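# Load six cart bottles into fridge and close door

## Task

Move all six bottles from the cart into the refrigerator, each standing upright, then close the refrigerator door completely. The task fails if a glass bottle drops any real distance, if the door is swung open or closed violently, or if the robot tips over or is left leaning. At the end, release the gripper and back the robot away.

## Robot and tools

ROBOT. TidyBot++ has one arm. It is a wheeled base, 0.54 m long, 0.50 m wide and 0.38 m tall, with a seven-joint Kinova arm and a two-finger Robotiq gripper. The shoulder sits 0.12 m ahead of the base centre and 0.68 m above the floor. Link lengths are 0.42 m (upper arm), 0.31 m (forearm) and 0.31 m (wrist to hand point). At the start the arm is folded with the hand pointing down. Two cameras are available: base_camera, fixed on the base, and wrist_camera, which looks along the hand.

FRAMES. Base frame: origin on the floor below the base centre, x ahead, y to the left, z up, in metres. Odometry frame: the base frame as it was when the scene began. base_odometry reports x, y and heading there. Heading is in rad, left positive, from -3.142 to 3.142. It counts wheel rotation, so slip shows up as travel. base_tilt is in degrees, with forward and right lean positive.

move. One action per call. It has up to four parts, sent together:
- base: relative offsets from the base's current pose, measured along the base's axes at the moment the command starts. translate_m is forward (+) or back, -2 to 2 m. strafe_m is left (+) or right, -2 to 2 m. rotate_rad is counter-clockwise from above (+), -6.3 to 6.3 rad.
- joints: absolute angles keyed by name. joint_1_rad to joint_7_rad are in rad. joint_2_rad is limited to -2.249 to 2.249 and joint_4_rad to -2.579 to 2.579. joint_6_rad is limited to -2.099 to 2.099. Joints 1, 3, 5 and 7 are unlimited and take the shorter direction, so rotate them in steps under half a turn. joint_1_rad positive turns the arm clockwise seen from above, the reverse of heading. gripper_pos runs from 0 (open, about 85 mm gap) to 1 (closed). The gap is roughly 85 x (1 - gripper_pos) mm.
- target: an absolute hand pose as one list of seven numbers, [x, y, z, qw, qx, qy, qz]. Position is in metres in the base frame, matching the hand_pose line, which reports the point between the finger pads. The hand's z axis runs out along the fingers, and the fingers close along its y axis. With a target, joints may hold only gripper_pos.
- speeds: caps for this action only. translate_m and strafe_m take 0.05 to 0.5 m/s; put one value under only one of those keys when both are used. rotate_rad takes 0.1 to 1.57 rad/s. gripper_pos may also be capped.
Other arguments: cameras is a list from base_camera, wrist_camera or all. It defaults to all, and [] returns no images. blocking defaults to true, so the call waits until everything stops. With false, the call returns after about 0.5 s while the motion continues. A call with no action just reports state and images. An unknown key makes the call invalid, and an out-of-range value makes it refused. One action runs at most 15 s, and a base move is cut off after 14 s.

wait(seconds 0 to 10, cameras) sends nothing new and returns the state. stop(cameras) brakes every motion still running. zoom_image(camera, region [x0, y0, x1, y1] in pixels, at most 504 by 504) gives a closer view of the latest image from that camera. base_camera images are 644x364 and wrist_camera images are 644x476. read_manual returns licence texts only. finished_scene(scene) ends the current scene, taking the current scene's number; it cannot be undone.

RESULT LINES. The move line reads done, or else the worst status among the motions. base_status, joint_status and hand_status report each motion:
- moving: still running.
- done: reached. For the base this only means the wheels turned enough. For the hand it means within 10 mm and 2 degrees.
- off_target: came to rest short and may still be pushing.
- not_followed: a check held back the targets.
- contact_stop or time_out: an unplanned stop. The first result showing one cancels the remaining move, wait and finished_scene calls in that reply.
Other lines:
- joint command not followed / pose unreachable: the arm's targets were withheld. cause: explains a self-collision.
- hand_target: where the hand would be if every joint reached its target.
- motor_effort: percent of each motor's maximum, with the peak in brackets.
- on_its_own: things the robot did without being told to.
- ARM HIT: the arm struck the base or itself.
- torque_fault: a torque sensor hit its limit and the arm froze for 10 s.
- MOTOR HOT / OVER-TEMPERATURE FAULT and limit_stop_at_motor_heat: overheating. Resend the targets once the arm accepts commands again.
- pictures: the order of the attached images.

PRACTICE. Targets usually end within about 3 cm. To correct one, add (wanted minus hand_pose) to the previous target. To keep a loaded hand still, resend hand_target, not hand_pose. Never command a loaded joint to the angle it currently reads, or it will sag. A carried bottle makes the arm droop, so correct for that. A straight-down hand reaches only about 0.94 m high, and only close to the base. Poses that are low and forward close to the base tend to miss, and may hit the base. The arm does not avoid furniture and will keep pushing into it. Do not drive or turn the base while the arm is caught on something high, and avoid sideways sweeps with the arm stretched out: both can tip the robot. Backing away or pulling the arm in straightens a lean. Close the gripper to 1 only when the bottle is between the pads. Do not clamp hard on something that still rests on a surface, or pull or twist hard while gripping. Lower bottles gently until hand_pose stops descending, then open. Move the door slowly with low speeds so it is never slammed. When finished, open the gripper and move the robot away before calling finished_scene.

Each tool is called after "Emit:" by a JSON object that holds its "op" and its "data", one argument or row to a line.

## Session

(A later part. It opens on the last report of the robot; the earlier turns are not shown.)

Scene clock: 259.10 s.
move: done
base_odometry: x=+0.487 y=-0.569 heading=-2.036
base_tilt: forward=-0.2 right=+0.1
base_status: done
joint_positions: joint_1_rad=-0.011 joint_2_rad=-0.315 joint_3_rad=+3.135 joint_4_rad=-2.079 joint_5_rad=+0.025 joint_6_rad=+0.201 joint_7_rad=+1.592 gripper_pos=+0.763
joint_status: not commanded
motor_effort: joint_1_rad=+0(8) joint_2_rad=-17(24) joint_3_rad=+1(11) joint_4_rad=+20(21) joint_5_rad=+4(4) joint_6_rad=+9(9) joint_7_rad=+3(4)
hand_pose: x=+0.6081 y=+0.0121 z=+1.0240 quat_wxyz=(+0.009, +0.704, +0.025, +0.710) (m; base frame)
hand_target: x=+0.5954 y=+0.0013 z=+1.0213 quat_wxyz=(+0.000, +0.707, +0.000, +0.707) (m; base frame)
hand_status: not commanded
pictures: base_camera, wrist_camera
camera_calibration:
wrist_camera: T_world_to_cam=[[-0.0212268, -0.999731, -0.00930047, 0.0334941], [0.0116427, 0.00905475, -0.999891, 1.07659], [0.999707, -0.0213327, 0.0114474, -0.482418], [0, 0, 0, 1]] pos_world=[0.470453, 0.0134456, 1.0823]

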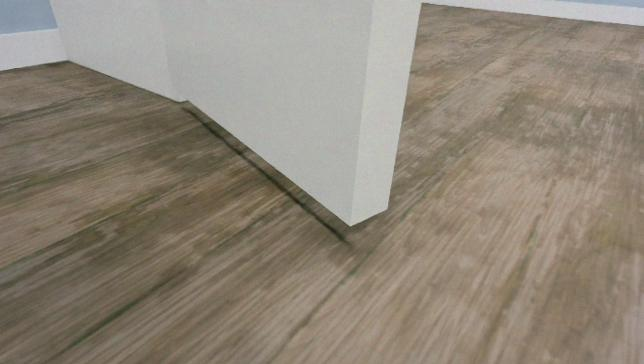

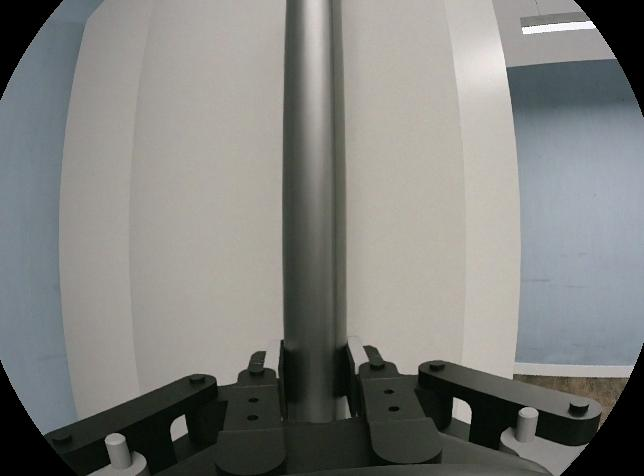

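Emit:
{"op": "move", "data": {
  "joints": {"gripper_pos": 0.0},
  "cameras": ["wrist_camera"]
}}

Emit:
{"op": "move", "data": {
  "base": {"translate_m": -0.22},
  "speeds": {"translate_m": 0.2}
}}

Scene clock: 264.97 s.
move: done
base_odometry: x=+0.487 y=-0.569 heading=-2.036
base_tilt: forward=-0.2 right=+0.1
base_status: not commanded
joint_positions: joint_1_rad=-0.011 joint_2_rad=-0.348 joint_3_rad=+3.136 joint_4_rad=-2.085 joint_5_rad=+0.025 joint_6_rad=+0.201 joint_7_rad=+1.592 gripper_pos=+0.000
joint_status: all done
motor_effort: joint_1_rad=+0(2) joint_2_rad=-10(18) joint_3_rad=+1(3) joint_4_rad=+21(22) joint_5_rad=+1(4) joint_6_rad=+9(10) joint_7_rad=+0(3)
hand_pose: x=+0.5963 y=+0.0116 z=+1.0368 quat_wxyz=(+0.010, +0.694, +0.024, +0.720) (m; base frame)
hand_target: x=+0.5954 y=+0.0013 z=+1.0213 quat_wxyz=(+0.000, +0.707, +0.000, +0.707) (m; base frame)
hand_status: not commanded
pictures: wrist_camera
camera_calibration:
wrist_camera: T_world_to_cam=[[-0.0216361, -0.999712, -0.0103718, 0.0341841], [0.0395237, 0.00951084, -0.999173, 1.07211], [0.998984, -0.0220281, 0.0393066, -0.499213], [0, 0, 0, 1]] pos_world=[0.457072, 0.0129809, 1.0912]

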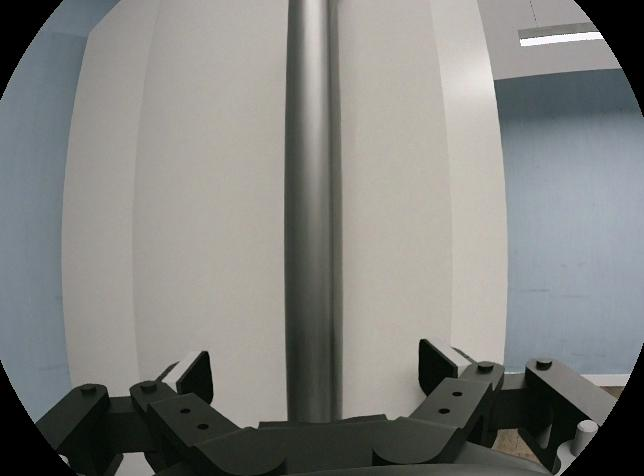

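Scene clock: 266.77 s.
move: done
base_odometry: x=+0.586 y=-0.372 heading=-2.036
base_tilt: forward=-0.2 right=+0.1
base_status: done
joint_positions: joint_1_rad=-0.011 joint_2_rad=-0.353 joint_3_rad=+3.136 joint_4_rad=-2.085 joint_5_rad=+0.025 joint_6_rad=+0.201 joint_7_rad=+1.592 gripper_pos=+0.000
joint_status: not commanded
motor_effort: joint_1_rad=+0(1) joint_2_rad=-9(14) joint_3_rad=+1(2) joint_4_rad=+21(21) joint_5_rad=+1(2) joint_6_rad=+9(9) joint_7_rad=+0(1)
hand_pose: x=+0.5948 y=+0.0116 z=+1.0388 quat_wxyz=(+0.010, +0.692, +0.024, +0.721) (m; base frame)
hand_target: x=+0.5954 y=+0.0013 z=+1.0213 quat_wxyz=(+0.000, +0.707, +0.000, +0.707) (m; base frame)
hand_status: not commanded
pictures: base_camera, wrist_camera
camera_calibration:
wrist_camera: T_world_to_cam=[[-0.0215924, -0.999712, -0.0105089, 0.0342704], [0.0437221, 0.00955702, -0.998998, 1.07148], [0.99881, -0.0220302, 0.0435032, -0.502007], [0, 0, 0, 1]] pos_world=[0.455302, 0.012961, 1.0926]

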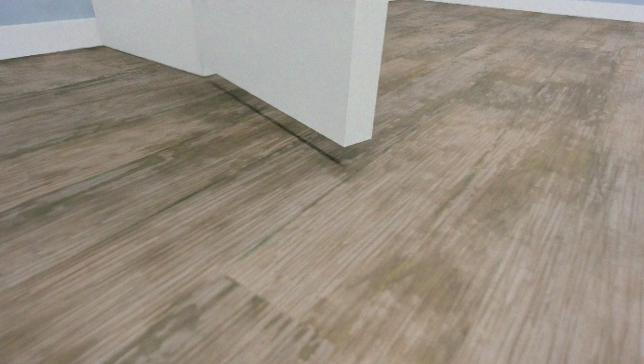

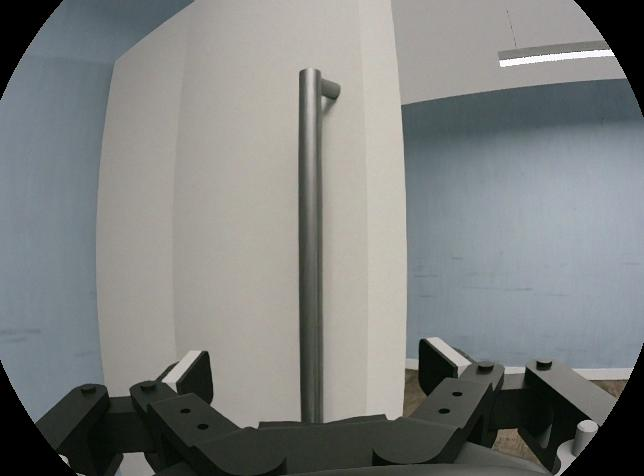

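Emit:
{"op": "move", "data": {
  "base": {"translate_m": -0.296, "strafe_m": -1.713, "rotate_rad": -0.204},
  "speeds": {"translate_m": 0.5},
  "joints": {"joint_1_rad": 0.0, "joint_2_rad": 0.0, "joint_3_rad": 3.1416, "joint_4_rad": -0.9, "joint_5_rad": 0.0, "joint_6_rad": -1.3, "joint_7_rad": 1.5708}
}}

Scene clock: 319.23 s.
move: done
base_odometry: x=-0.812 y=+0.662 heading=-2.241
base_tilt: forward=-0.2 right=+0.1
base_status: done
joint_positions: joint_1_rad=-0.009 joint_2_rad=-0.018 joint_3_rad=+3.138 joint_4_rad=-0.931 joint_5_rad=+0.025 joint_6_rad=-1.256 joint_7_rad=+1.592 gripper_pos=+0.000
joint_status: all done
motor_effort: joint_1_rad=+0(2) joint_2_rad=-18(19) joint_3_rad=+1(5) joint_4_rad=+17(22) joint_5_rad=+1(3) joint_6_rad=+7(10) joint_7_rad=+0(1)
hand_pose: x=+0.6173 y=+0.0002 z=+1.1193 quat_wxyz=(+0.015, +0.884, +0.013, +0.467) (m; base frame)
hand_target: x=+0.6169 y=+0.0014 z=+1.1148 quat_wxyz=(+0.000, +0.891, +0.000, +0.454) (m; base frame)
hand_status: not commanded
pictures: base_camera, wrist_camera
camera_calibration:
wrist_camera: T_world_to_cam=[[-0.0592632, -0.998127, 0.0151856, 0.0187106], [-0.559801, 0.020635, -0.82837, 1.33267], [0.826505, -0.0575928, -0.559976, 0.25358], [0, 0, 0, 1]] pos_world=[0.537552, 0.00578037, 1.24566]

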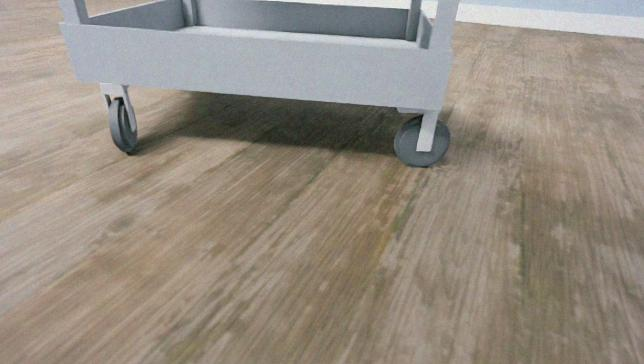

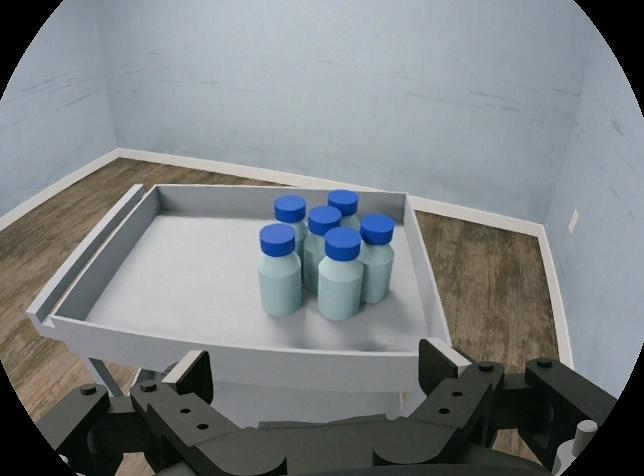

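Emit:
{"op": "zoom_image", "data": {
  "camera": "wrist_camera",
  "region": [200, 160, 520, 400]
}}

Scaled by 1.575.

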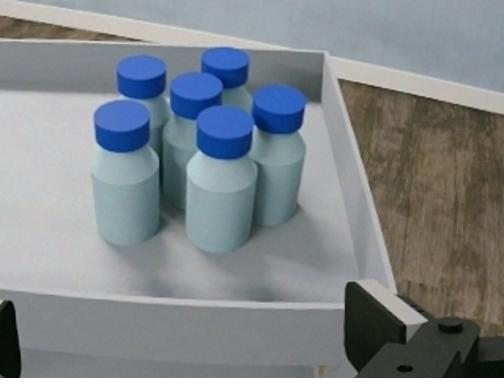

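Emit:
{"op": "move", "data": {
  "joints": {"joint_6_rad": 0.53},
  "base": {"strafe_m": 0.042},
  "cameras": []
}}

Emit:
{"op": "move", "data": {
  "joints": {"joint_1_rad": 0.0, "joint_2_rad": 0.26, "joint_3_rad": 3.1416, "joint_4_rad": -1.878, "joint_5_rad": 0.0, "joint_6_rad": 0.594, "joint_7_rad": 1.5708, "gripper_pos": 0.0}
}}

Scene clock: 415.60 s.
move: done
base_odometry: x=-0.779 y=+0.636 heading=-2.241
base_tilt: forward=-0.2 right=+0.1
base_status: done
joint_positions: joint_1_rad=-0.007 joint_2_rad=-0.011 joint_3_rad=+3.137 joint_4_rad=-0.921 joint_5_rad=+0.025 joint_6_rad=+0.494 joint_7_rad=+1.592 gripper_pos=+0.000
joint_status: all done
motor_effort: joint_1_rad=+0(3) joint_2_rad=-16(20) joint_3_rad=+1(3) joint_4_rad=+14(19) joint_5_rad=+1(2) joint_6_rad=+3(10) joint_7_rad=+0(1)
hand_pose: x=+0.4882 y=+0.0094 z=+1.5803 quat_wxyz=(+0.015, +0.206, +0.012, +0.978) (m; base frame)
hand_target: x=+0.4778 y=+0.0013 z=+1.5882 quat_wxyz=(+0.000, +0.184, +0.000, +0.983) (m; base frame)
hand_status: not commanded
pictures: none
No camera images: "cameras" was empty.

Scene clock: 417.87 s.
move: done
base_odometry: x=-0.779 y=+0.636 heading=-2.241
base_tilt: forward=-0.2 right=+0.1
base_status: not commanded
joint_positions: joint_1_rad=-0.007 joint_2_rad=+0.241 joint_3_rad=+3.137 joint_4_rad=-1.859 joint_5_rad=+0.025 joint_6_rad=+0.558 joint_7_rad=+1.592 gripper_pos=+0.000
joint_status: all done
motor_effort: joint_1_rad=+0(1) joint_2_rad=-30(36) joint_3_rad=+0(2) joint_4_rad=+19(23) joint_5_rad=+1(2) joint_6_rad=+9(11) joint_7_rad=+1(1)
hand_pose: x=+0.8017 y=+0.0130 z=+0.9407 quat_wxyz=(+0.006, +0.696, +0.023, +0.717) (m; base frame)
hand_target: x=+0.8035 y=+0.0013 z=+0.9279 quat_wxyz=(+0.000, +0.698, +0.000, +0.717) (m; base frame)
hand_status: not commanded
pictures: base_camera, wrist_camera
camera_calibration:
wrist_camera: T_world_to_cam=[[-0.0185578, -0.999694, -0.0163801, 0.0422158], [0.0319146, 0.0157823, -0.999366, 0.974159], [0.999318, -0.0190688, 0.0316119, -0.693651], [0, 0, 0, 1]] pos_world=[0.662871, 0.0136013, 0.99616]

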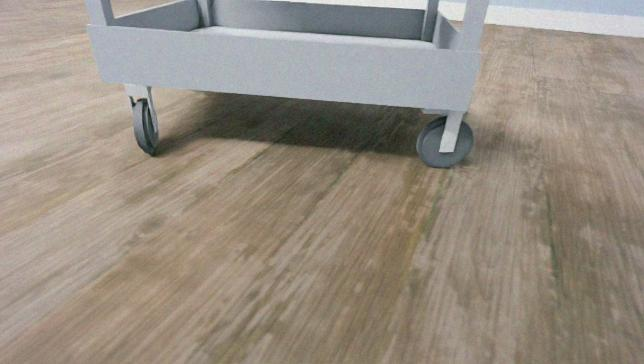

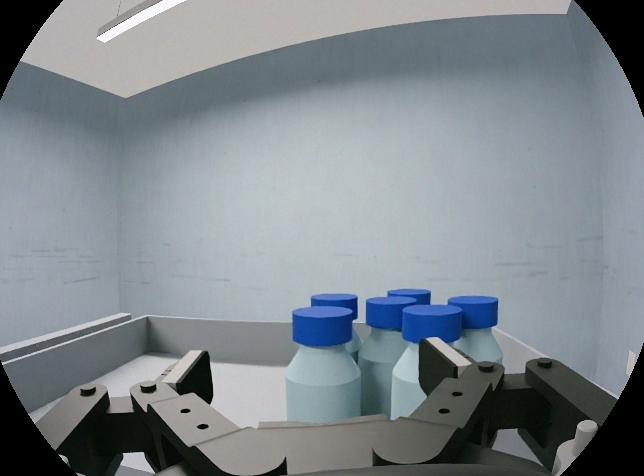

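Emit:
{"op": "move", "data": {
  "joints": {"joint_1_rad": 0.0, "joint_2_rad": 0.28, "joint_3_rad": 3.1416, "joint_4_rad": -1.905, "joint_5_rad": 0.0, "joint_6_rad": 0.63, "joint_7_rad": 1.5708},
  "cameras": []
}}

Emit:
{"op": "move", "data": {
  "base": {"translate_m": 0.09},
  "speeds": {"translate_m": 0.2}
}}

Emit:
{"op": "zoom_image", "data": {
  "camera": "wrist_camera",
  "region": [160, 260, 480, 476]
}}

Scene clock: 432.83 s.
move: done
base_odometry: x=-0.779 y=+0.636 heading=-2.241
base_tilt: forward=-0.2 right=+0.1
base_status: not commanded
joint_positions: joint_1_rad=-0.007 joint_2_rad=+0.265 joint_3_rad=+3.137 joint_4_rad=-1.888 joint_5_rad=+0.025 joint_6_rad=+0.600 joint_7_rad=+1.592 gripper_pos=+0.000
joint_status: all done
motor_effort: joint_1_rad=+0(1) joint_2_rad=-30(32) joint_3_rad=+0(1) joint_4_rad=+19(20) joint_5_rad=+1(1) joint_6_rad=+9(10) joint_7_rad=+0(1)
hand_pose: x=+0.8027 y=+0.0132 z=+0.9209 quat_wxyz=(+0.006, +0.700, +0.024, +0.714) (m; base frame)
hand_target: x=+0.8034 y=+0.0013 z=+0.9099 quat_wxyz=(+0.000, +0.702, +0.000, +0.713) (m; base frame)
hand_status: not commanded
pictures: none
No camera images: "cameras" was empty.

Scene clock: 433.97 s.
move: done
base_odometry: x=-0.835 y=+0.565 heading=-2.242
base_tilt: forward=-0.2 right=+0.1
base_status: done
joint_positions: joint_1_rad=-0.007 joint_2_rad=+0.275 joint_3_rad=+3.137 joint_4_rad=-1.890 joint_5_rad=+0.025 joint_6_rad=+0.601 joint_7_rad=+1.592 gripper_pos=+0.000
joint_status: not commanded
motor_effort: joint_1_rad=+0(1) joint_2_rad=-30(33) joint_3_rad=+0(1) joint_4_rad=+18(19) joint_5_rad=+1(1) joint_6_rad=+9(9) joint_7_rad=+0(1)
hand_pose: x=+0.8049 y=+0.0133 z=+0.9129 quat_wxyz=(+0.006, +0.704, +0.024, +0.709) (m; base frame)
hand_target: x=+0.8034 y=+0.0013 z=+0.9099 quat_wxyz=(+0.000, +0.702, +0.000, +0.713) (m; base frame)
hand_status: not commanded
pictures: base_camera, wrist_camera
camera_calibration:
wrist_camera: T_world_to_cam=[[-0.0180202, -0.999702, -0.0164625, 0.0417473], [0.00979278, 0.0162879, -0.999819, 0.964539], [0.99979, -0.0181781, 0.00949635, -0.676166], [0, 0, 0, 1]] pos_world=[0.667331, 0.0137332, 0.971473]

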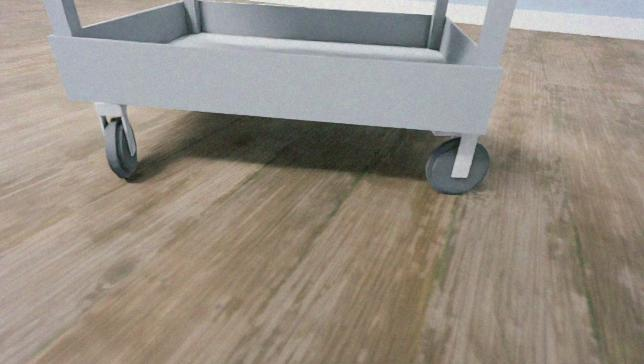

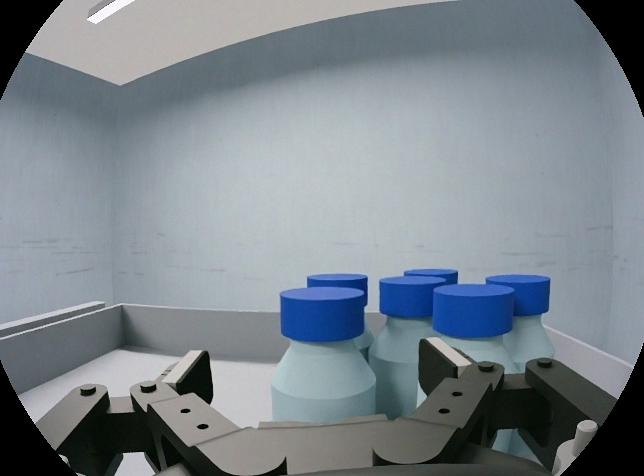

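Scaled by 1.575.

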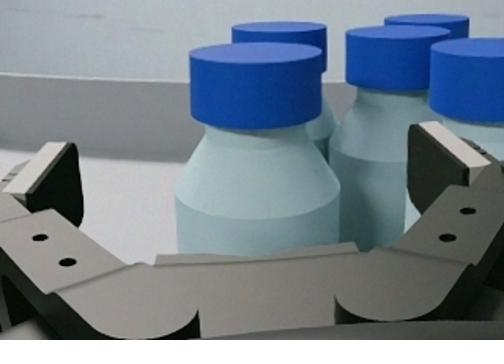

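Emit:
{"op": "move", "data": {
  "base": {"translate_m": 0.06, "strafe_m": -0.005},
  "speeds": {"translate_m": 0.1}
}}

Emit:
{"op": "zoom_image", "data": {
  "camera": "wrist_camera",
  "region": [160, 260, 480, 476]
}}

Scene clock: 452.37 s.
move: done
base_odometry: x=-0.876 y=+0.521 heading=-2.241
base_tilt: forward=-0.2 right=+0.1
base_status: done
joint_positions: joint_1_rad=-0.007 joint_2_rad=+0.276 joint_3_rad=+3.137 joint_4_rad=-1.891 joint_5_rad=+0.025 joint_6_rad=+0.601 joint_7_rad=+1.592 gripper_pos=+0.000
joint_status: not commanded
motor_effort: joint_1_rad=+0(2) joint_2_rad=-30(34) joint_3_rad=+0(1) joint_4_rad=+18(19) joint_5_rad=+0(1) joint_6_rad=+9(10) joint_7_rad=+0(1)
hand_pose: x=+0.8048 y=+0.0133 z=+0.9118 quat_wxyz=(+0.006, +0.705, +0.024, +0.709) (m; base frame)
hand_target: x=+0.8034 y=+0.0013 z=+0.9099 quat_wxyz=(+0.000, +0.702, +0.000, +0.713) (m; base frame)
hand_status: not commanded
pictures: base_camera, wrist_camera
camera_calibration:
wrist_camera: T_world_to_cam=[[-0.0180416, -0.999702, -0.0164197, 0.0417076], [0.00809685, 0.0162757, -0.999835, 0.964802], [0.999804, -0.0181716, 0.0078008, -0.67458], [0, 0, 0, 1]] pos_world=[0.667389, 0.0137342, 0.970589]

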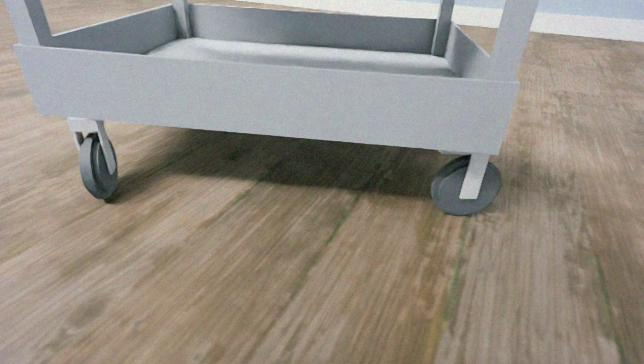

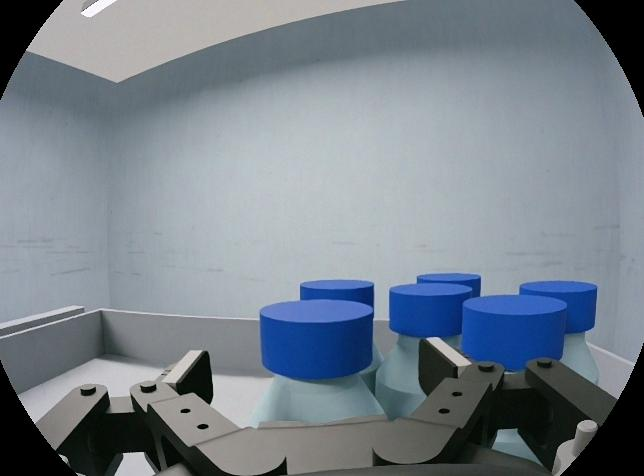

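Scaled by 1.575.

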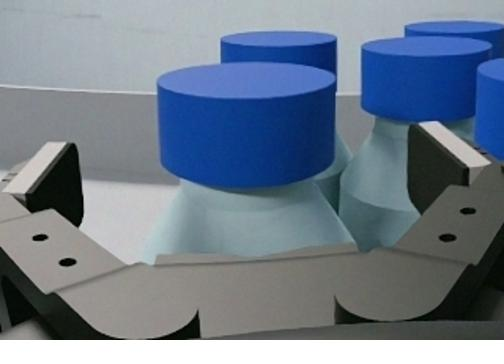

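Emit:
{"op": "move", "data": {
  "base": {"translate_m": 0.037},
  "speeds": {"translate_m": 0.05},
  "cameras": ["wrist_camera"]
}}

Emit:
{"op": "zoom_image", "data": {
  "camera": "wrist_camera",
  "region": [160, 260, 480, 476]
}}

Scene clock: 461.73 s.
move: done
base_odometry: x=-0.899 y=+0.492 heading=-2.242
base_tilt: forward=-0.2 right=+0.1
base_status: done
joint_positions: joint_1_rad=-0.007 joint_2_rad=+0.276 joint_3_rad=+3.137 joint_4_rad=-1.891 joint_5_rad=+0.025 joint_6_rad=+0.601 joint_7_rad=+1.592 gripper_pos=+0.000
joint_status: not commanded
motor_effort: joint_1_rad=+0(2) joint_2_rad=-30(33) joint_3_rad=+0(2) joint_4_rad=+18(19) joint_5_rad=+0(2) joint_6_rad=+9(9) joint_7_rad=+0(1)
hand_pose: x=+0.8048 y=+0.0133 z=+0.9119 quat_wxyz=(+0.006, +0.705, +0.024, +0.709) (m; base frame)
hand_target: x=+0.8034 y=+0.0013 z=+0.9099 quat_wxyz=(+0.000, +0.702, +0.000, +0.713) (m; base frame)
hand_status: not commanded
pictures: wrist_camera
camera_calibration:
wrist_camera: T_world_to_cam=[[-0.0180401, -0.999702, -0.0164216, 0.0417081], [0.008185, 0.016276, -0.999834, 0.964798], [0.999804, -0.0181715, 0.00788894, -0.674617], [0, 0, 0, 1]] pos_world=[0.66734, 0.0137338, 0.970645]

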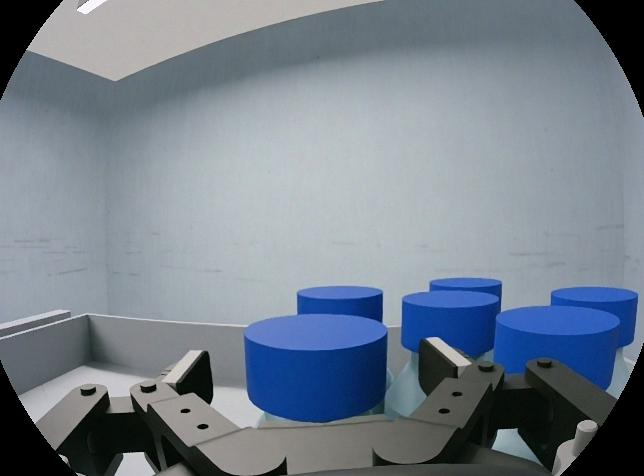

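Scaled by 1.575.

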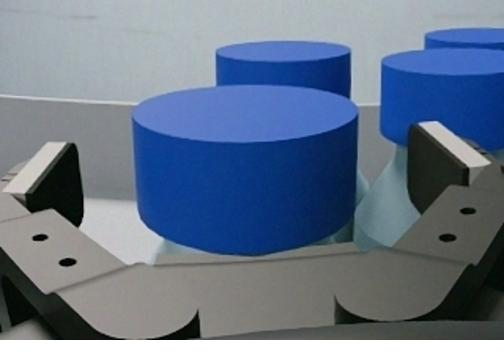

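Emit:
{"op": "move", "data": {
  "joints": {"gripper_pos": 0.65},
  "cameras": ["wrist_camera"]
}}

Scene clock: 465.63 s.
move: off_target
base_odometry: x=-0.899 y=+0.492 heading=-2.242
base_tilt: forward=-0.2 right=+0.1
base_status: not commanded
joint_positions: joint_1_rad=-0.007 joint_2_rad=+0.276 joint_3_rad=+3.137 joint_4_rad=-1.891 joint_5_rad=+0.025 joint_6_rad=+0.601 joint_7_rad=+1.592 gripper_pos=+0.435
joint_status: gripper_pos off_target (ended at +0.435, target +0.650)
motor_effort: joint_1_rad=+0(1) joint_2_rad=-31(32) joint_3_rad=+0(1) joint_4_rad=+19(19) joint_5_rad=+1(2) joint_6_rad=+9(10) joint_7_rad=+1(1)
hand_pose: x=+0.8048 y=+0.0133 z=+0.9119 quat_wxyz=(+0.006, +0.705, +0.024, +0.709) (m; base frame)
hand_target: x=+0.8034 y=+0.0013 z=+0.9099 quat_wxyz=(+0.000, +0.702, +0.000, +0.713) (m; base frame)
hand_status: not commanded
pictures: wrist_camera
camera_calibration:
wrist_camera: T_world_to_cam=[[-0.0180362, -0.999702, -0.016426, 0.04171], [0.00827726, 0.0162788, -0.999833, 0.964744], [0.999803, -0.0181691, 0.00798119, -0.674695], [0, 0, 0, 1]] pos_world=[0.667329, 0.013734, 0.970653]

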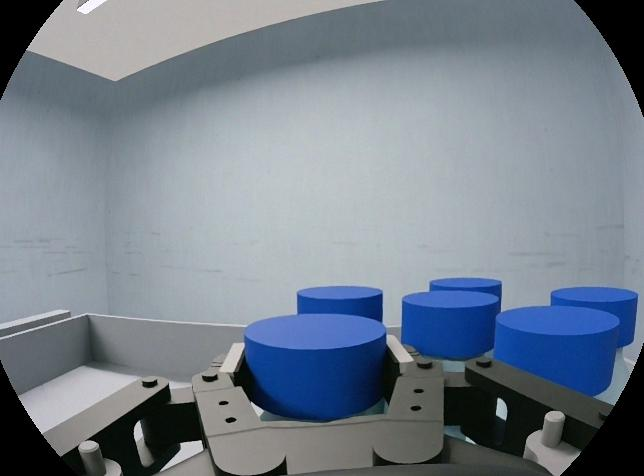

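Emit:
{"op": "move", "data": {
  "joints": {"joint_2_rad": 0.2456, "joint_4_rad": -1.7985, "joint_6_rad": 0.506},
  "cameras": []
}}

Emit:
{"op": "move", "data": {
  "joints": {"joint_2_rad": 0.177, "joint_4_rad": -1.717, "joint_6_rad": 0.366},
  "cameras": ["wrist_camera"]
}}

Emit:
{"op": "move", "data": {
  "joints": {"joint_2_rad": 0.12, "joint_4_rad": -1.632, "joint_6_rad": 0.223},
  "cameras": []
}}

Emit:
{"op": "move", "data": {
  "joints": {"joint_2_rad": 0.03, "joint_4_rad": -1.49, "joint_6_rad": 0.0},
  "cameras": ["wrist_camera"]
}}

Scene clock: 505.37 s.
move: off_target
base_odometry: x=-0.899 y=+0.492 heading=-2.242
base_tilt: forward=-0.2 right=+0.1
base_status: not commanded
joint_positions: joint_1_rad=-0.007 joint_2_rad=+0.274 joint_3_rad=+3.137 joint_4_rad=-1.848 joint_5_rad=+0.025 joint_6_rad=+0.522 joint_7_rad=+1.592 gripper_pos=+0.435
joint_status: joint_4_rad off_target (ended at -1.848, target -1.798); the others done
motor_effort: joint_1_rad=+0(0) joint_2_rad=-35(36) joint_3_rad=+0(1) joint_4_rad=+22(23) joint_5_rad=+1(1) joint_6_rad=+12(13) joint_7_rad=+1(1)
hand_pose: x=+0.8117 y=+0.0128 z=+0.9136 quat_wxyz=(+0.006, +0.717, +0.024, +0.697) (m; base frame)
hand_target: x=+0.8122 y=+0.0013 z=+0.9568 quat_wxyz=(+0.000, +0.695, +0.000, +0.719) (m; base frame)
hand_status: not commanded
pictures: none
No camera images: "cameras" was empty.

Scene clock: 506.57 s.
move: off_target
base_odometry: x=-0.899 y=+0.492 heading=-2.242
base_tilt: forward=-0.2 right=+0.1
base_status: not commanded
joint_positions: joint_1_rad=-0.007 joint_2_rad=+0.207 joint_3_rad=+3.137 joint_4_rad=-1.775 joint_5_rad=+0.025 joint_6_rad=+0.377 joint_7_rad=+1.592 gripper_pos=+0.435
joint_status: joint_4_rad off_target (ended at -1.775, target -1.717); the others done
motor_effort: joint_1_rad=+0(0) joint_2_rad=-35(40) joint_3_rad=+0(1) joint_4_rad=+25(26) joint_5_rad=+1(2) joint_6_rad=+13(15) joint_7_rad=+0(1)
hand_pose: x=+0.8047 y=+0.0118 z=+0.9573 quat_wxyz=(+0.008, +0.719, +0.023, +0.695) (m; base frame)
hand_target: x=+0.8022 y=+0.0013 z=+1.0094 quat_wxyz=(+0.000, +0.692, +0.000, +0.722) (m; base frame)
hand_status: not commanded
pictures: wrist_camera
camera_calibration:
wrist_camera: T_world_to_cam=[[-0.0234363, -0.999652, -0.0121153, 0.0411945], [-0.0306926, 0.0128324, -0.999446, 1.04117], [0.999254, -0.0230515, -0.0309826, -0.637147], [0, 0, 0, 1]] pos_world=[0.669593, 0.0131322, 1.02135]

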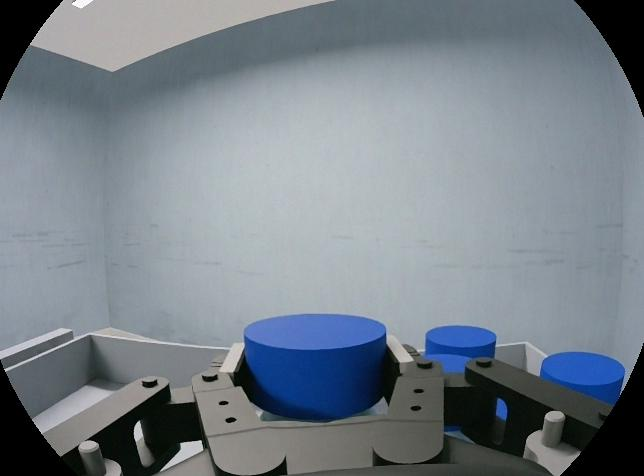

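Scene clock: 507.80 s.
move: off_target
base_odometry: x=-0.899 y=+0.492 heading=-2.242
base_tilt: forward=-0.2 right=+0.1
base_status: not commanded
joint_positions: joint_1_rad=-0.007 joint_2_rad=+0.148 joint_3_rad=+3.137 joint_4_rad=-1.690 joint_5_rad=+0.025 joint_6_rad=+0.237 joint_7_rad=+1.592 gripper_pos=+0.435
joint_status: joint_4_rad off_target (ended at -1.690, target -1.632); the others done
motor_effort: joint_1_rad=+0(1) joint_2_rad=-34(38) joint_3_rad=+1(1) joint_4_rad=+26(27) joint_5_rad=+2(2) joint_6_rad=+14(15) joint_7_rad=+0(1)
hand_pose: x=+0.7953 y=+0.0107 z=+1.0057 quat_wxyz=(+0.010, +0.717, +0.023, +0.696) (m; base frame)
hand_target: x=+0.7896 y=+0.0013 z=+1.0559 quat_wxyz=(+0.000, +0.692, +0.000, +0.722) (m; base frame)
hand_status: not commanded
pictures: none
No camera images: "cameras" was empty.

Scene clock: 509.23 s.
move: off_target
base_odometry: x=-0.899 y=+0.492 heading=-2.242
base_tilt: forward=-0.2 right=+0.1
base_status: not commanded
joint_positions: joint_1_rad=-0.007 joint_2_rad=+0.052 joint_3_rad=+3.137 joint_4_rad=-1.544 joint_5_rad=+0.025 joint_6_rad=+0.016 joint_7_rad=+1.592 gripper_pos=+0.435
joint_status: joint_4_rad off_target (ended at -1.544, target -1.490); the others done
motor_effort: joint_1_rad=+0(1) joint_2_rad=-30(38) joint_3_rad=+0(1) joint_4_rad=+27(29) joint_5_rad=+1(2) joint_6_rad=+13(15) joint_7_rad=+0(1)
hand_pose: x=+0.7663 y=+0.0088 z=+1.0911 quat_wxyz=(+0.012, +0.710, +0.021, +0.704) (m; base frame)
hand_target: x=+0.7565 y=+0.0013 z=+1.1341 quat_wxyz=(+0.000, +0.689, +0.000, +0.725) (m; base frame)
hand_status: not commanded
pictures: wrist_camera
camera_calibration:
wrist_camera: T_world_to_cam=[[-0.0319916, -0.999434, -0.0103609, 0.0435667], [-0.00575645, 0.0105503, -0.999928, 1.15524], [0.999472, -0.0319296, -0.00609072, -0.62196], [0, 0, 0, 1]] pos_world=[0.629675, 0.0114951, 1.15182]

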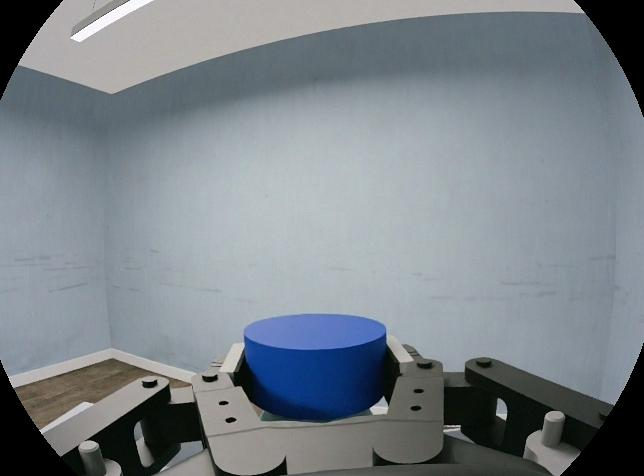

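Emit:
{"op": "move", "data": {
  "joints": {"joint_2_rad": 0.02, "joint_4_rad": -1.436, "joint_6_rad": -0.02},
  "base": {"translate_m": -0.1, "strafe_m": 0.8, "rotate_rad": 0.5},
  "speeds": {"strafe_m": 0.4, "rotate_rad": 0.4}
}}

Scene clock: 519.67 s.
move: off_target
base_odometry: x=-0.210 y=+0.073 heading=-1.741
base_tilt: forward=-0.2 right=+0.1
base_status: done
joint_positions: joint_1_rad=+0.001 joint_2_rad=+0.050 joint_3_rad=+3.141 joint_4_rad=-1.494 joint_5_rad=+0.025 joint_6_rad=-0.008 joint_7_rad=+1.592 gripper_pos=+0.435
joint_status: joint_4_rad off_target (ended at -1.494, target -1.436); the others done
motor_effort: joint_1_rad=+0(6) joint_2_rad=-31(33) joint_3_rad=+1(5) joint_4_rad=+27(28) joint_5_rad=+2(2) joint_6_rad=+13(14) joint_7_rad=+0(1)
hand_pose: x=+0.7656 y=+0.0013 z=+1.1163 quat_wxyz=(+0.017, +0.700, +0.016, +0.713) (m; base frame)
hand_target: x=+0.7496 y=+0.0013 z=+1.1680 quat_wxyz=(+0.000, +0.673, +0.000, +0.740) (m; base frame)
hand_status: not commanded
pictures: base_camera, wrist_camera
camera_calibration:
wrist_camera: T_world_to_cam=[[-0.0437294, -0.998979, -0.0113554, 0.0464069], [0.0223302, 0.010386, -0.999697, 1.15875], [0.998794, -0.0439697, 0.0218532, -0.651997], [0, 0, 0, 1]] pos_world=[0.627364, 0.00565654, 1.17318]

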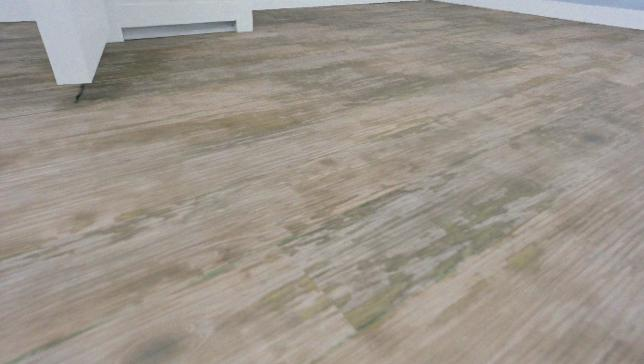

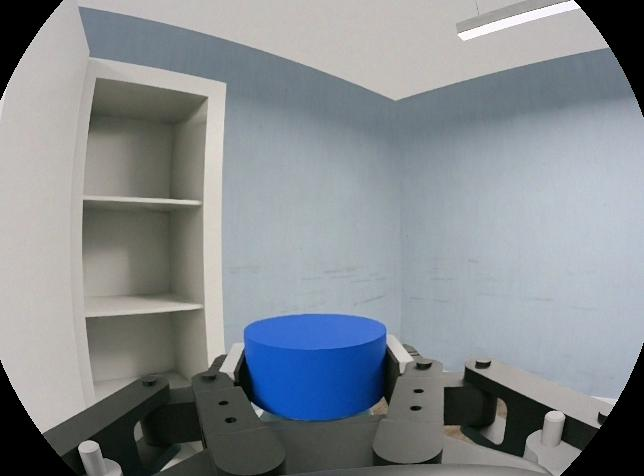

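Emit:
{"op": "move", "data": {
  "base": {"translate_m": 1.138, "strafe_m": -0.004, "rotate_rad": 0.648},
  "speeds": {"translate_m": 0.4, "rotate_rad": 0.25}
}}

Scene clock: 532.53 s.
move: done
base_odometry: x=-0.407 y=-1.048 heading=-1.092
base_tilt: forward=-0.2 right=+0.1
base_status: done
joint_positions: joint_1_rad=+0.000 joint_2_rad=+0.047 joint_3_rad=+3.143 joint_4_rad=-1.494 joint_5_rad=+0.025 joint_6_rad=-0.010 joint_7_rad=+1.592 gripper_pos=+0.435
joint_status: not commanded
motor_effort: joint_1_rad=+0(4) joint_2_rad=-30(33) joint_3_rad=+0(4) joint_4_rad=+27(28) joint_5_rad=+1(2) joint_6_rad=+13(15) joint_7_rad=+0(1)
hand_pose: x=+0.7641 y=+0.0010 z=+1.1181 quat_wxyz=(+0.017, +0.700, +0.016, +0.714) (m; base frame)
hand_target: x=+0.7496 y=+0.0013 z=+1.1680 quat_wxyz=(+0.000, +0.673, +0.000, +0.740) (m; base frame)
hand_status: not commanded
pictures: base_camera, wrist_camera
camera_calibration:
wrist_camera: T_world_to_cam=[[-0.0442663, -0.998955, -0.0113778, 0.0464802], [0.0244347, 0.0103029, -0.999648, 1.15893], [0.998721, -0.0445288, 0.0239531, -0.652909], [0, 0, 0, 1]] pos_world=[0.625814, 0.00541803, 1.17469]

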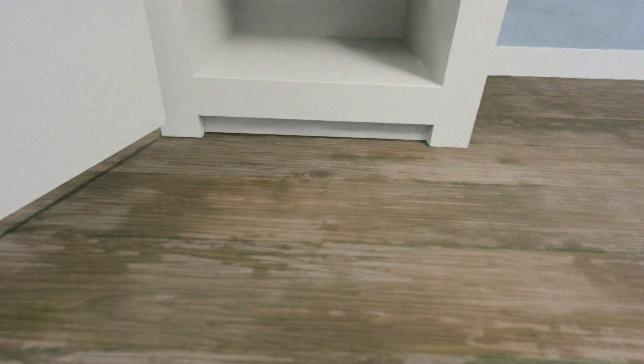

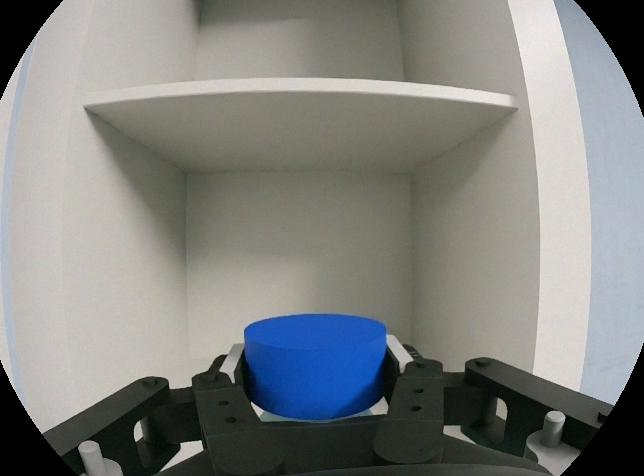

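Emit:
{"op": "move", "data": {
  "base": {"translate_m": 0.25, "strafe_m": 0.02, "rotate_rad": 0.152},
  "speeds": {"translate_m": 0.3, "rotate_rad": 0.3}
}}

Scene clock: 568.37 s.
move: done
base_odometry: x=-0.274 y=-1.261 heading=-0.938
base_tilt: forward=-0.2 right=+0.1
base_status: done
joint_positions: joint_1_rad=-0.002 joint_2_rad=+0.048 joint_3_rad=+3.140 joint_4_rad=-1.493 joint_5_rad=+0.025 joint_6_rad=-0.011 joint_7_rad=+1.592 gripper_pos=+0.435
joint_status: not commanded
motor_effort: joint_1_rad=+0(4) joint_2_rad=-30(35) joint_3_rad=+1(4) joint_4_rad=+27(28) joint_5_rad=+1(2) joint_6_rad=+13(14) joint_7_rad=+0(1)
hand_pose: x=+0.7648 y=+0.0036 z=+1.1171 quat_wxyz=(+0.016, +0.700, +0.018, +0.714) (m; base frame)
hand_target: x=+0.7496 y=+0.0013 z=+1.1680 quat_wxyz=(+0.000, +0.673, +0.000, +0.740) (m; base frame)
hand_status: not commanded
pictures: base_camera, wrist_camera
camera_calibration:
wrist_camera: T_world_to_cam=[[-0.0402083, -0.999126, -0.0114164, 0.0460242], [0.0222433, 0.0105278, -0.999697, 1.15955], [0.998944, -0.04045, 0.0218006, -0.65121], [0, 0, 0, 1]] pos_world=[0.62658, 0.00743507, 1.17392]

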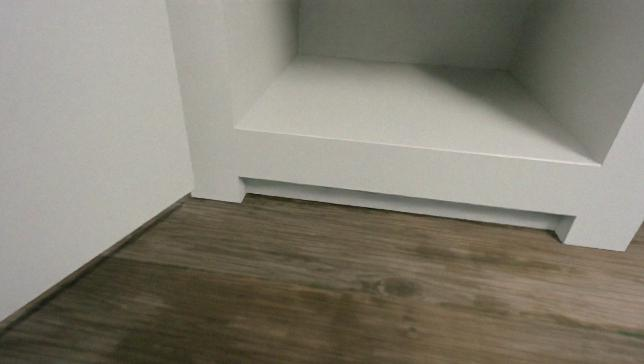

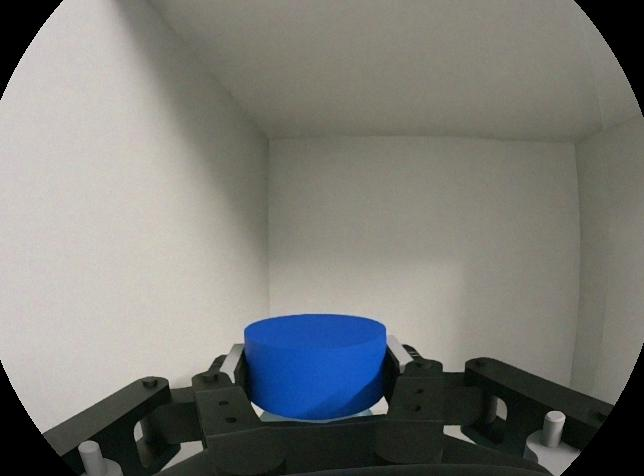

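Emit:
{"op": "move", "data": {
  "cameras": ["wrist_camera", "base_camera"]
}}

Scene clock: 597.30 s.
base_odometry: x=-0.274 y=-1.261 heading=-0.938
base_tilt: forward=-0.2 right=+0.1
base_status: done
joint_positions: joint_1_rad=-0.002 joint_2_rad=+0.048 joint_3_rad=+3.140 joint_4_rad=-1.493 joint_5_rad=+0.025 joint_6_rad=-0.011 joint_7_rad=+1.592 gripper_pos=+0.435
joint_status: not commanded
motor_effort: joint_1_rad=+0(4) joint_2_rad=-30(35) joint_3_rad=+0(4) joint_4_rad=+27(28) joint_5_rad=+1(2) joint_6_rad=+13(14) joint_7_rad=+0(1)
hand_pose: x=+0.7648 y=+0.0036 z=+1.1171 quat_wxyz=(+0.016, +0.700, +0.018, +0.714) (m; base frame)
hand_target: x=+0.7496 y=+0.0013 z=+1.1680 quat_wxyz=(+0.000, +0.673, +0.000, +0.740) (m; base frame)
hand_status: not commanded
pictures: base_camera, wrist_camera
camera_calibration:
wrist_camera: T_world_to_cam=[[-0.0402083, -0.999126, -0.0114164, 0.0460242], [0.0222433, 0.0105278, -0.999697, 1.15955], [0.998944, -0.04045, 0.0218006, -0.65121], [0, 0, 0, 1]] pos_world=[0.62658, 0.00743507, 1.17392]

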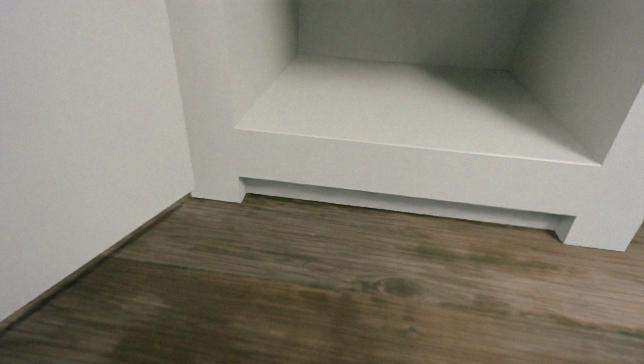

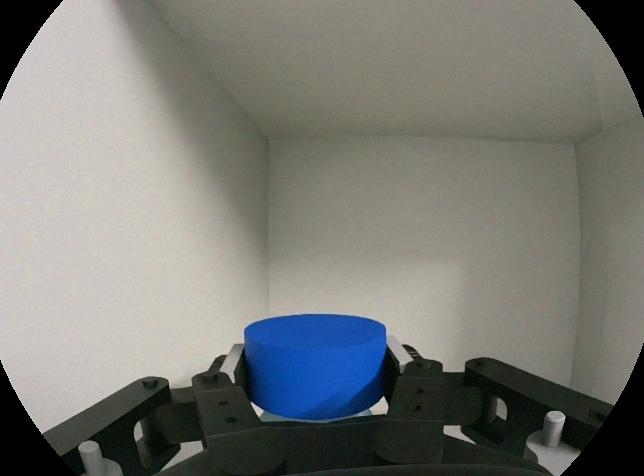

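Emit:
{"op": "move", "data": {
  "base": {"translate_m": 0.15},
  "speeds": {"translate_m": 0.2},
  "cameras": ["wrist_camera"]
}}

Scene clock: 637.07 s.
move: done
base_odometry: x=-0.185 y=-1.382 heading=-0.939
base_tilt: forward=-0.2 right=+0.1
base_status: done
joint_positions: joint_1_rad=-0.002 joint_2_rad=+0.049 joint_3_rad=+3.140 joint_4_rad=-1.493 joint_5_rad=+0.025 joint_6_rad=-0.011 joint_7_rad=+1.592 gripper_pos=+0.435
joint_status: not commanded
motor_effort: joint_1_rad=+0(1) joint_2_rad=-30(35) joint_3_rad=+0(2) joint_4_rad=+27(28) joint_5_rad=+0(2) joint_6_rad=+14(14) joint_7_rad=+0(1)
hand_pose: x=+0.7651 y=+0.0036 z=+1.1167 quat_wxyz=(+0.016, +0.701, +0.018, +0.713) (m; base frame)
hand_target: x=+0.7496 y=+0.0013 z=+1.1680 quat_wxyz=(+0.000, +0.673, +0.000, +0.740) (m; base frame)
hand_status: not commanded
pictures: wrist_camera
camera_calibration:
wrist_camera: T_world_to_cam=[[-0.0402454, -0.999125, -0.0113705, 0.0460014], [0.0211525, 0.0105252, -0.999721, 1.16001], [0.998966, -0.0404747, 0.0207104, -0.650292], [0, 0, 0, 1]] pos_world=[0.626934, 0.0074314, 1.17368]

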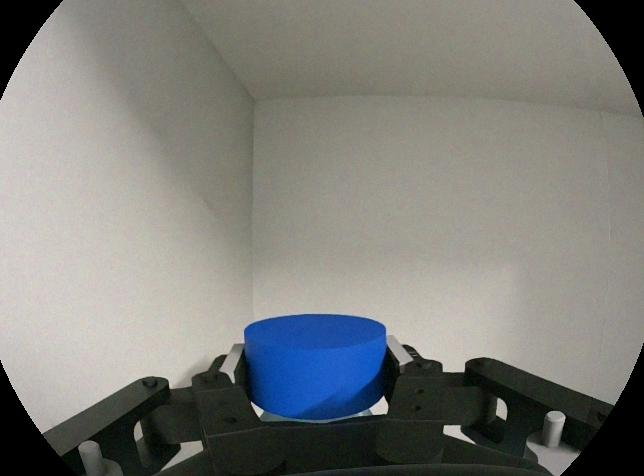

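Emit:
{"op": "move", "data": {
  "base": {"translate_m": 0.04},
  "speeds": {"translate_m": 0.15},
  "joints": {"joint_2_rad": 0.03, "joint_4_rad": -1.49, "joint_6_rad": 0.0},
  "cameras": ["wrist_camera"]
}}

Emit:
{"op": "move", "data": {
  "joints": {"joint_2_rad": 0.06, "joint_4_rad": -1.59, "joint_6_rad": 0.12},
  "cameras": ["wrist_camera"]
}}

Scene clock: 651.50 s.
move: done
base_odometry: x=-0.162 y=-1.415 heading=-0.939
base_tilt: forward=-0.2 right=+0.1
base_status: done
joint_positions: joint_1_rad=-0.002 joint_2_rad=+0.063 joint_3_rad=+3.140 joint_4_rad=-1.510 joint_5_rad=+0.025 joint_6_rad=-0.012 joint_7_rad=+1.592 gripper_pos=+0.435
joint_status: all done
motor_effort: joint_1_rad=+0(1) joint_2_rad=-32(37) joint_3_rad=+1(2) joint_4_rad=+27(28) joint_5_rad=+0(2) joint_6_rad=+14(14) joint_7_rad=+1(1)
hand_pose: x=+0.7710 y=+0.0036 z=+1.0968 quat_wxyz=(+0.015, +0.712, +0.018, +0.702) (m; base frame)
hand_target: x=+0.7565 y=+0.0013 z=+1.1341 quat_wxyz=(+0.000, +0.689, +0.000, +0.725) (m; base frame)
hand_status: not commanded
pictures: wrist_camera
camera_calibration:
wrist_camera: T_world_to_cam=[[-0.0405802, -0.999126, -0.0100166, 0.0447993], [-0.0101737, 0.0104375, -0.999894, 1.16433], [0.999124, -0.040474, -0.0105884, -0.621621], [0, 0, 0, 1]] pos_world=[0.634741, 0.00744794, 1.15807]

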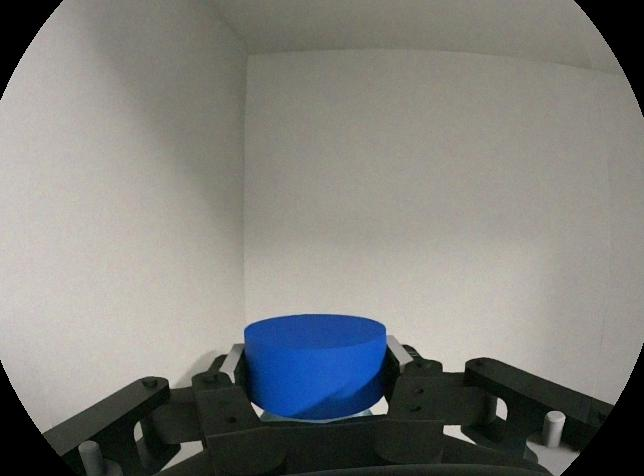

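Scene clock: 652.43 s.
move: done
base_odometry: x=-0.162 y=-1.415 heading=-0.939
base_tilt: forward=-0.2 right=+0.1
base_status: not commanded
joint_positions: joint_1_rad=-0.002 joint_2_rad=+0.079 joint_3_rad=+3.140 joint_4_rad=-1.608 joint_5_rad=+0.025 joint_6_rad=+0.061 joint_7_rad=+1.592 gripper_pos=+0.435
joint_status: all done
motor_effort: joint_1_rad=+0(0) joint_2_rad=-32(33) joint_3_rad=+1(1) joint_4_rad=+27(29) joint_5_rad=+2(2) joint_6_rad=+14(14) joint_7_rad=+0(1)
hand_pose: x=+0.7752 y=+0.0041 z=+1.0476 quat_wxyz=(+0.014, +0.726, +0.019, +0.687) (m; base frame)
hand_target: x=+0.7687 y=+0.0013 z=+1.0896 quat_wxyz=(+0.000, +0.693, +0.000, +0.721) (m; base frame)
hand_status: not commanded
pictures: wrist_camera
camera_calibration:
wrist_camera: T_world_to_cam=[[-0.0391265, -0.999199, -0.00834233, 0.0421746], [-0.0518598, 0.0103681, -0.998601, 1.14615], [0.997888, -0.0386391, -0.052224, -0.5817], [0, 0, 0, 1]] pos_world=[0.641561, 0.00778109, 1.11452]

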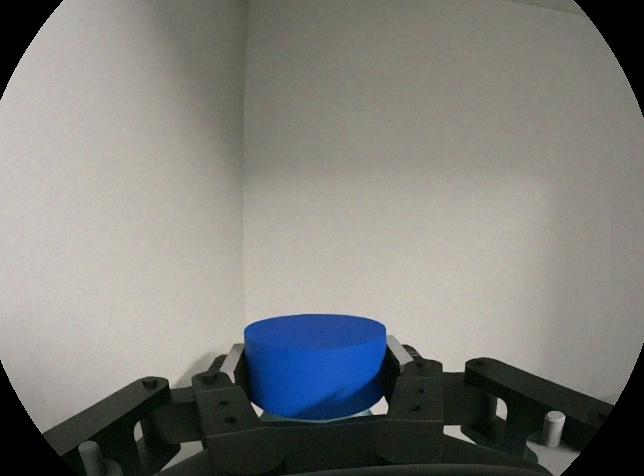

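Emit:
{"op": "move", "data": {
  "joints": {"joint_2_rad": 0.066, "joint_4_rad": -1.632, "joint_6_rad": 0.19},
  "cameras": ["wrist_camera"]
}}

Emit:
{"op": "move", "data": {
  "joints": {"joint_2_rad": 0.069, "joint_4_rad": -1.666, "joint_6_rad": 0.25},
  "cameras": ["wrist_camera"]
}}

Scene clock: 667.57 s.
move: done
base_odometry: x=-0.162 y=-1.415 heading=-0.939
base_tilt: forward=-0.2 right=+0.1
base_status: not commanded
joint_positions: joint_1_rad=-0.002 joint_2_rad=+0.079 joint_3_rad=+3.140 joint_4_rad=-1.646 joint_5_rad=+0.025 joint_6_rad=+0.133 joint_7_rad=+1.592 gripper_pos=+0.435
joint_status: all done
motor_effort: joint_1_rad=+0(1) joint_2_rad=-31(32) joint_3_rad=+1(1) joint_4_rad=+26(27) joint_5_rad=+0(1) joint_6_rad=+13(15) joint_7_rad=+0(1)
hand_pose: x=+0.7741 y=+0.0047 z=+1.0465 quat_wxyz=(+0.014, +0.714, +0.019, +0.699) (m; base frame)
hand_target: x=+0.7693 y=+0.0013 z=+1.0813 quat_wxyz=(+0.000, +0.685, +0.000, +0.729) (m; base frame)
hand_status: not commanded
pictures: wrist_camera
camera_calibration:
wrist_camera: T_world_to_cam=[[-0.0369978, -0.999265, -0.0100214, 0.0427951], [-0.017542, 0.0106762, -0.999789, 1.11967], [0.999161, -0.0368143, -0.0179241, -0.617493], [0, 0, 0, 1]] pos_world=[0.6382, 0.00807741, 1.10879]

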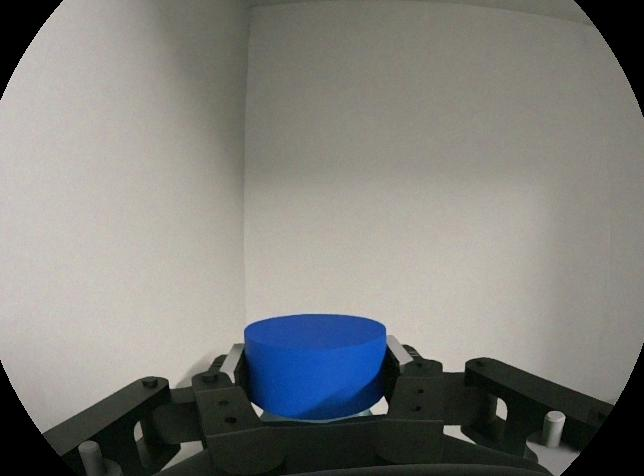

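Scene clock: 668.23 s.
move: done
base_odometry: x=-0.162 y=-1.415 heading=-0.939
base_tilt: forward=-0.2 right=+0.1
base_status: not commanded
joint_positions: joint_1_rad=-0.002 joint_2_rad=+0.079 joint_3_rad=+3.140 joint_4_rad=-1.678 joint_5_rad=+0.025 joint_6_rad=+0.195 joint_7_rad=+1.592 gripper_pos=+0.435
joint_status: all done
motor_effort: joint_1_rad=+0(0) joint_2_rad=-31(32) joint_3_rad=+0(1) joint_4_rad=+26(27) joint_5_rad=+1(1) joint_6_rad=+13(14) joint_7_rad=+1(1)
hand_pose: x=+0.7724 y=+0.0052 z=+1.0458 quat_wxyz=(+0.013, +0.704, +0.019, +0.710) (m; base frame)
hand_target: x=+0.7683 y=+0.0013 z=+1.0768 quat_wxyz=(+0.000, +0.676, +0.000, +0.737) (m; base frame)
hand_status: not commanded
pictures: wrist_camera
camera_calibration:
wrist_camera: T_world_to_cam=[[-0.0351208, -0.999317, -0.0114757, 0.0432781], [0.0123446, 0.0110481, -0.999863, 1.09591], [0.999307, -0.0352576, 0.0119482, -0.647193], [0, 0, 0, 1]] pos_world=[0.634735, 0.00832235, 1.10399]

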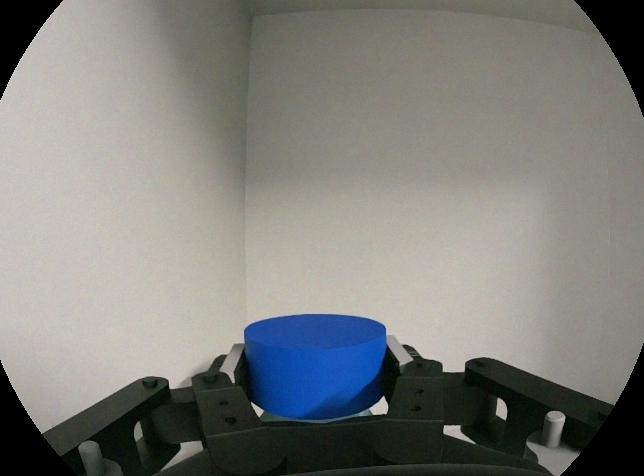

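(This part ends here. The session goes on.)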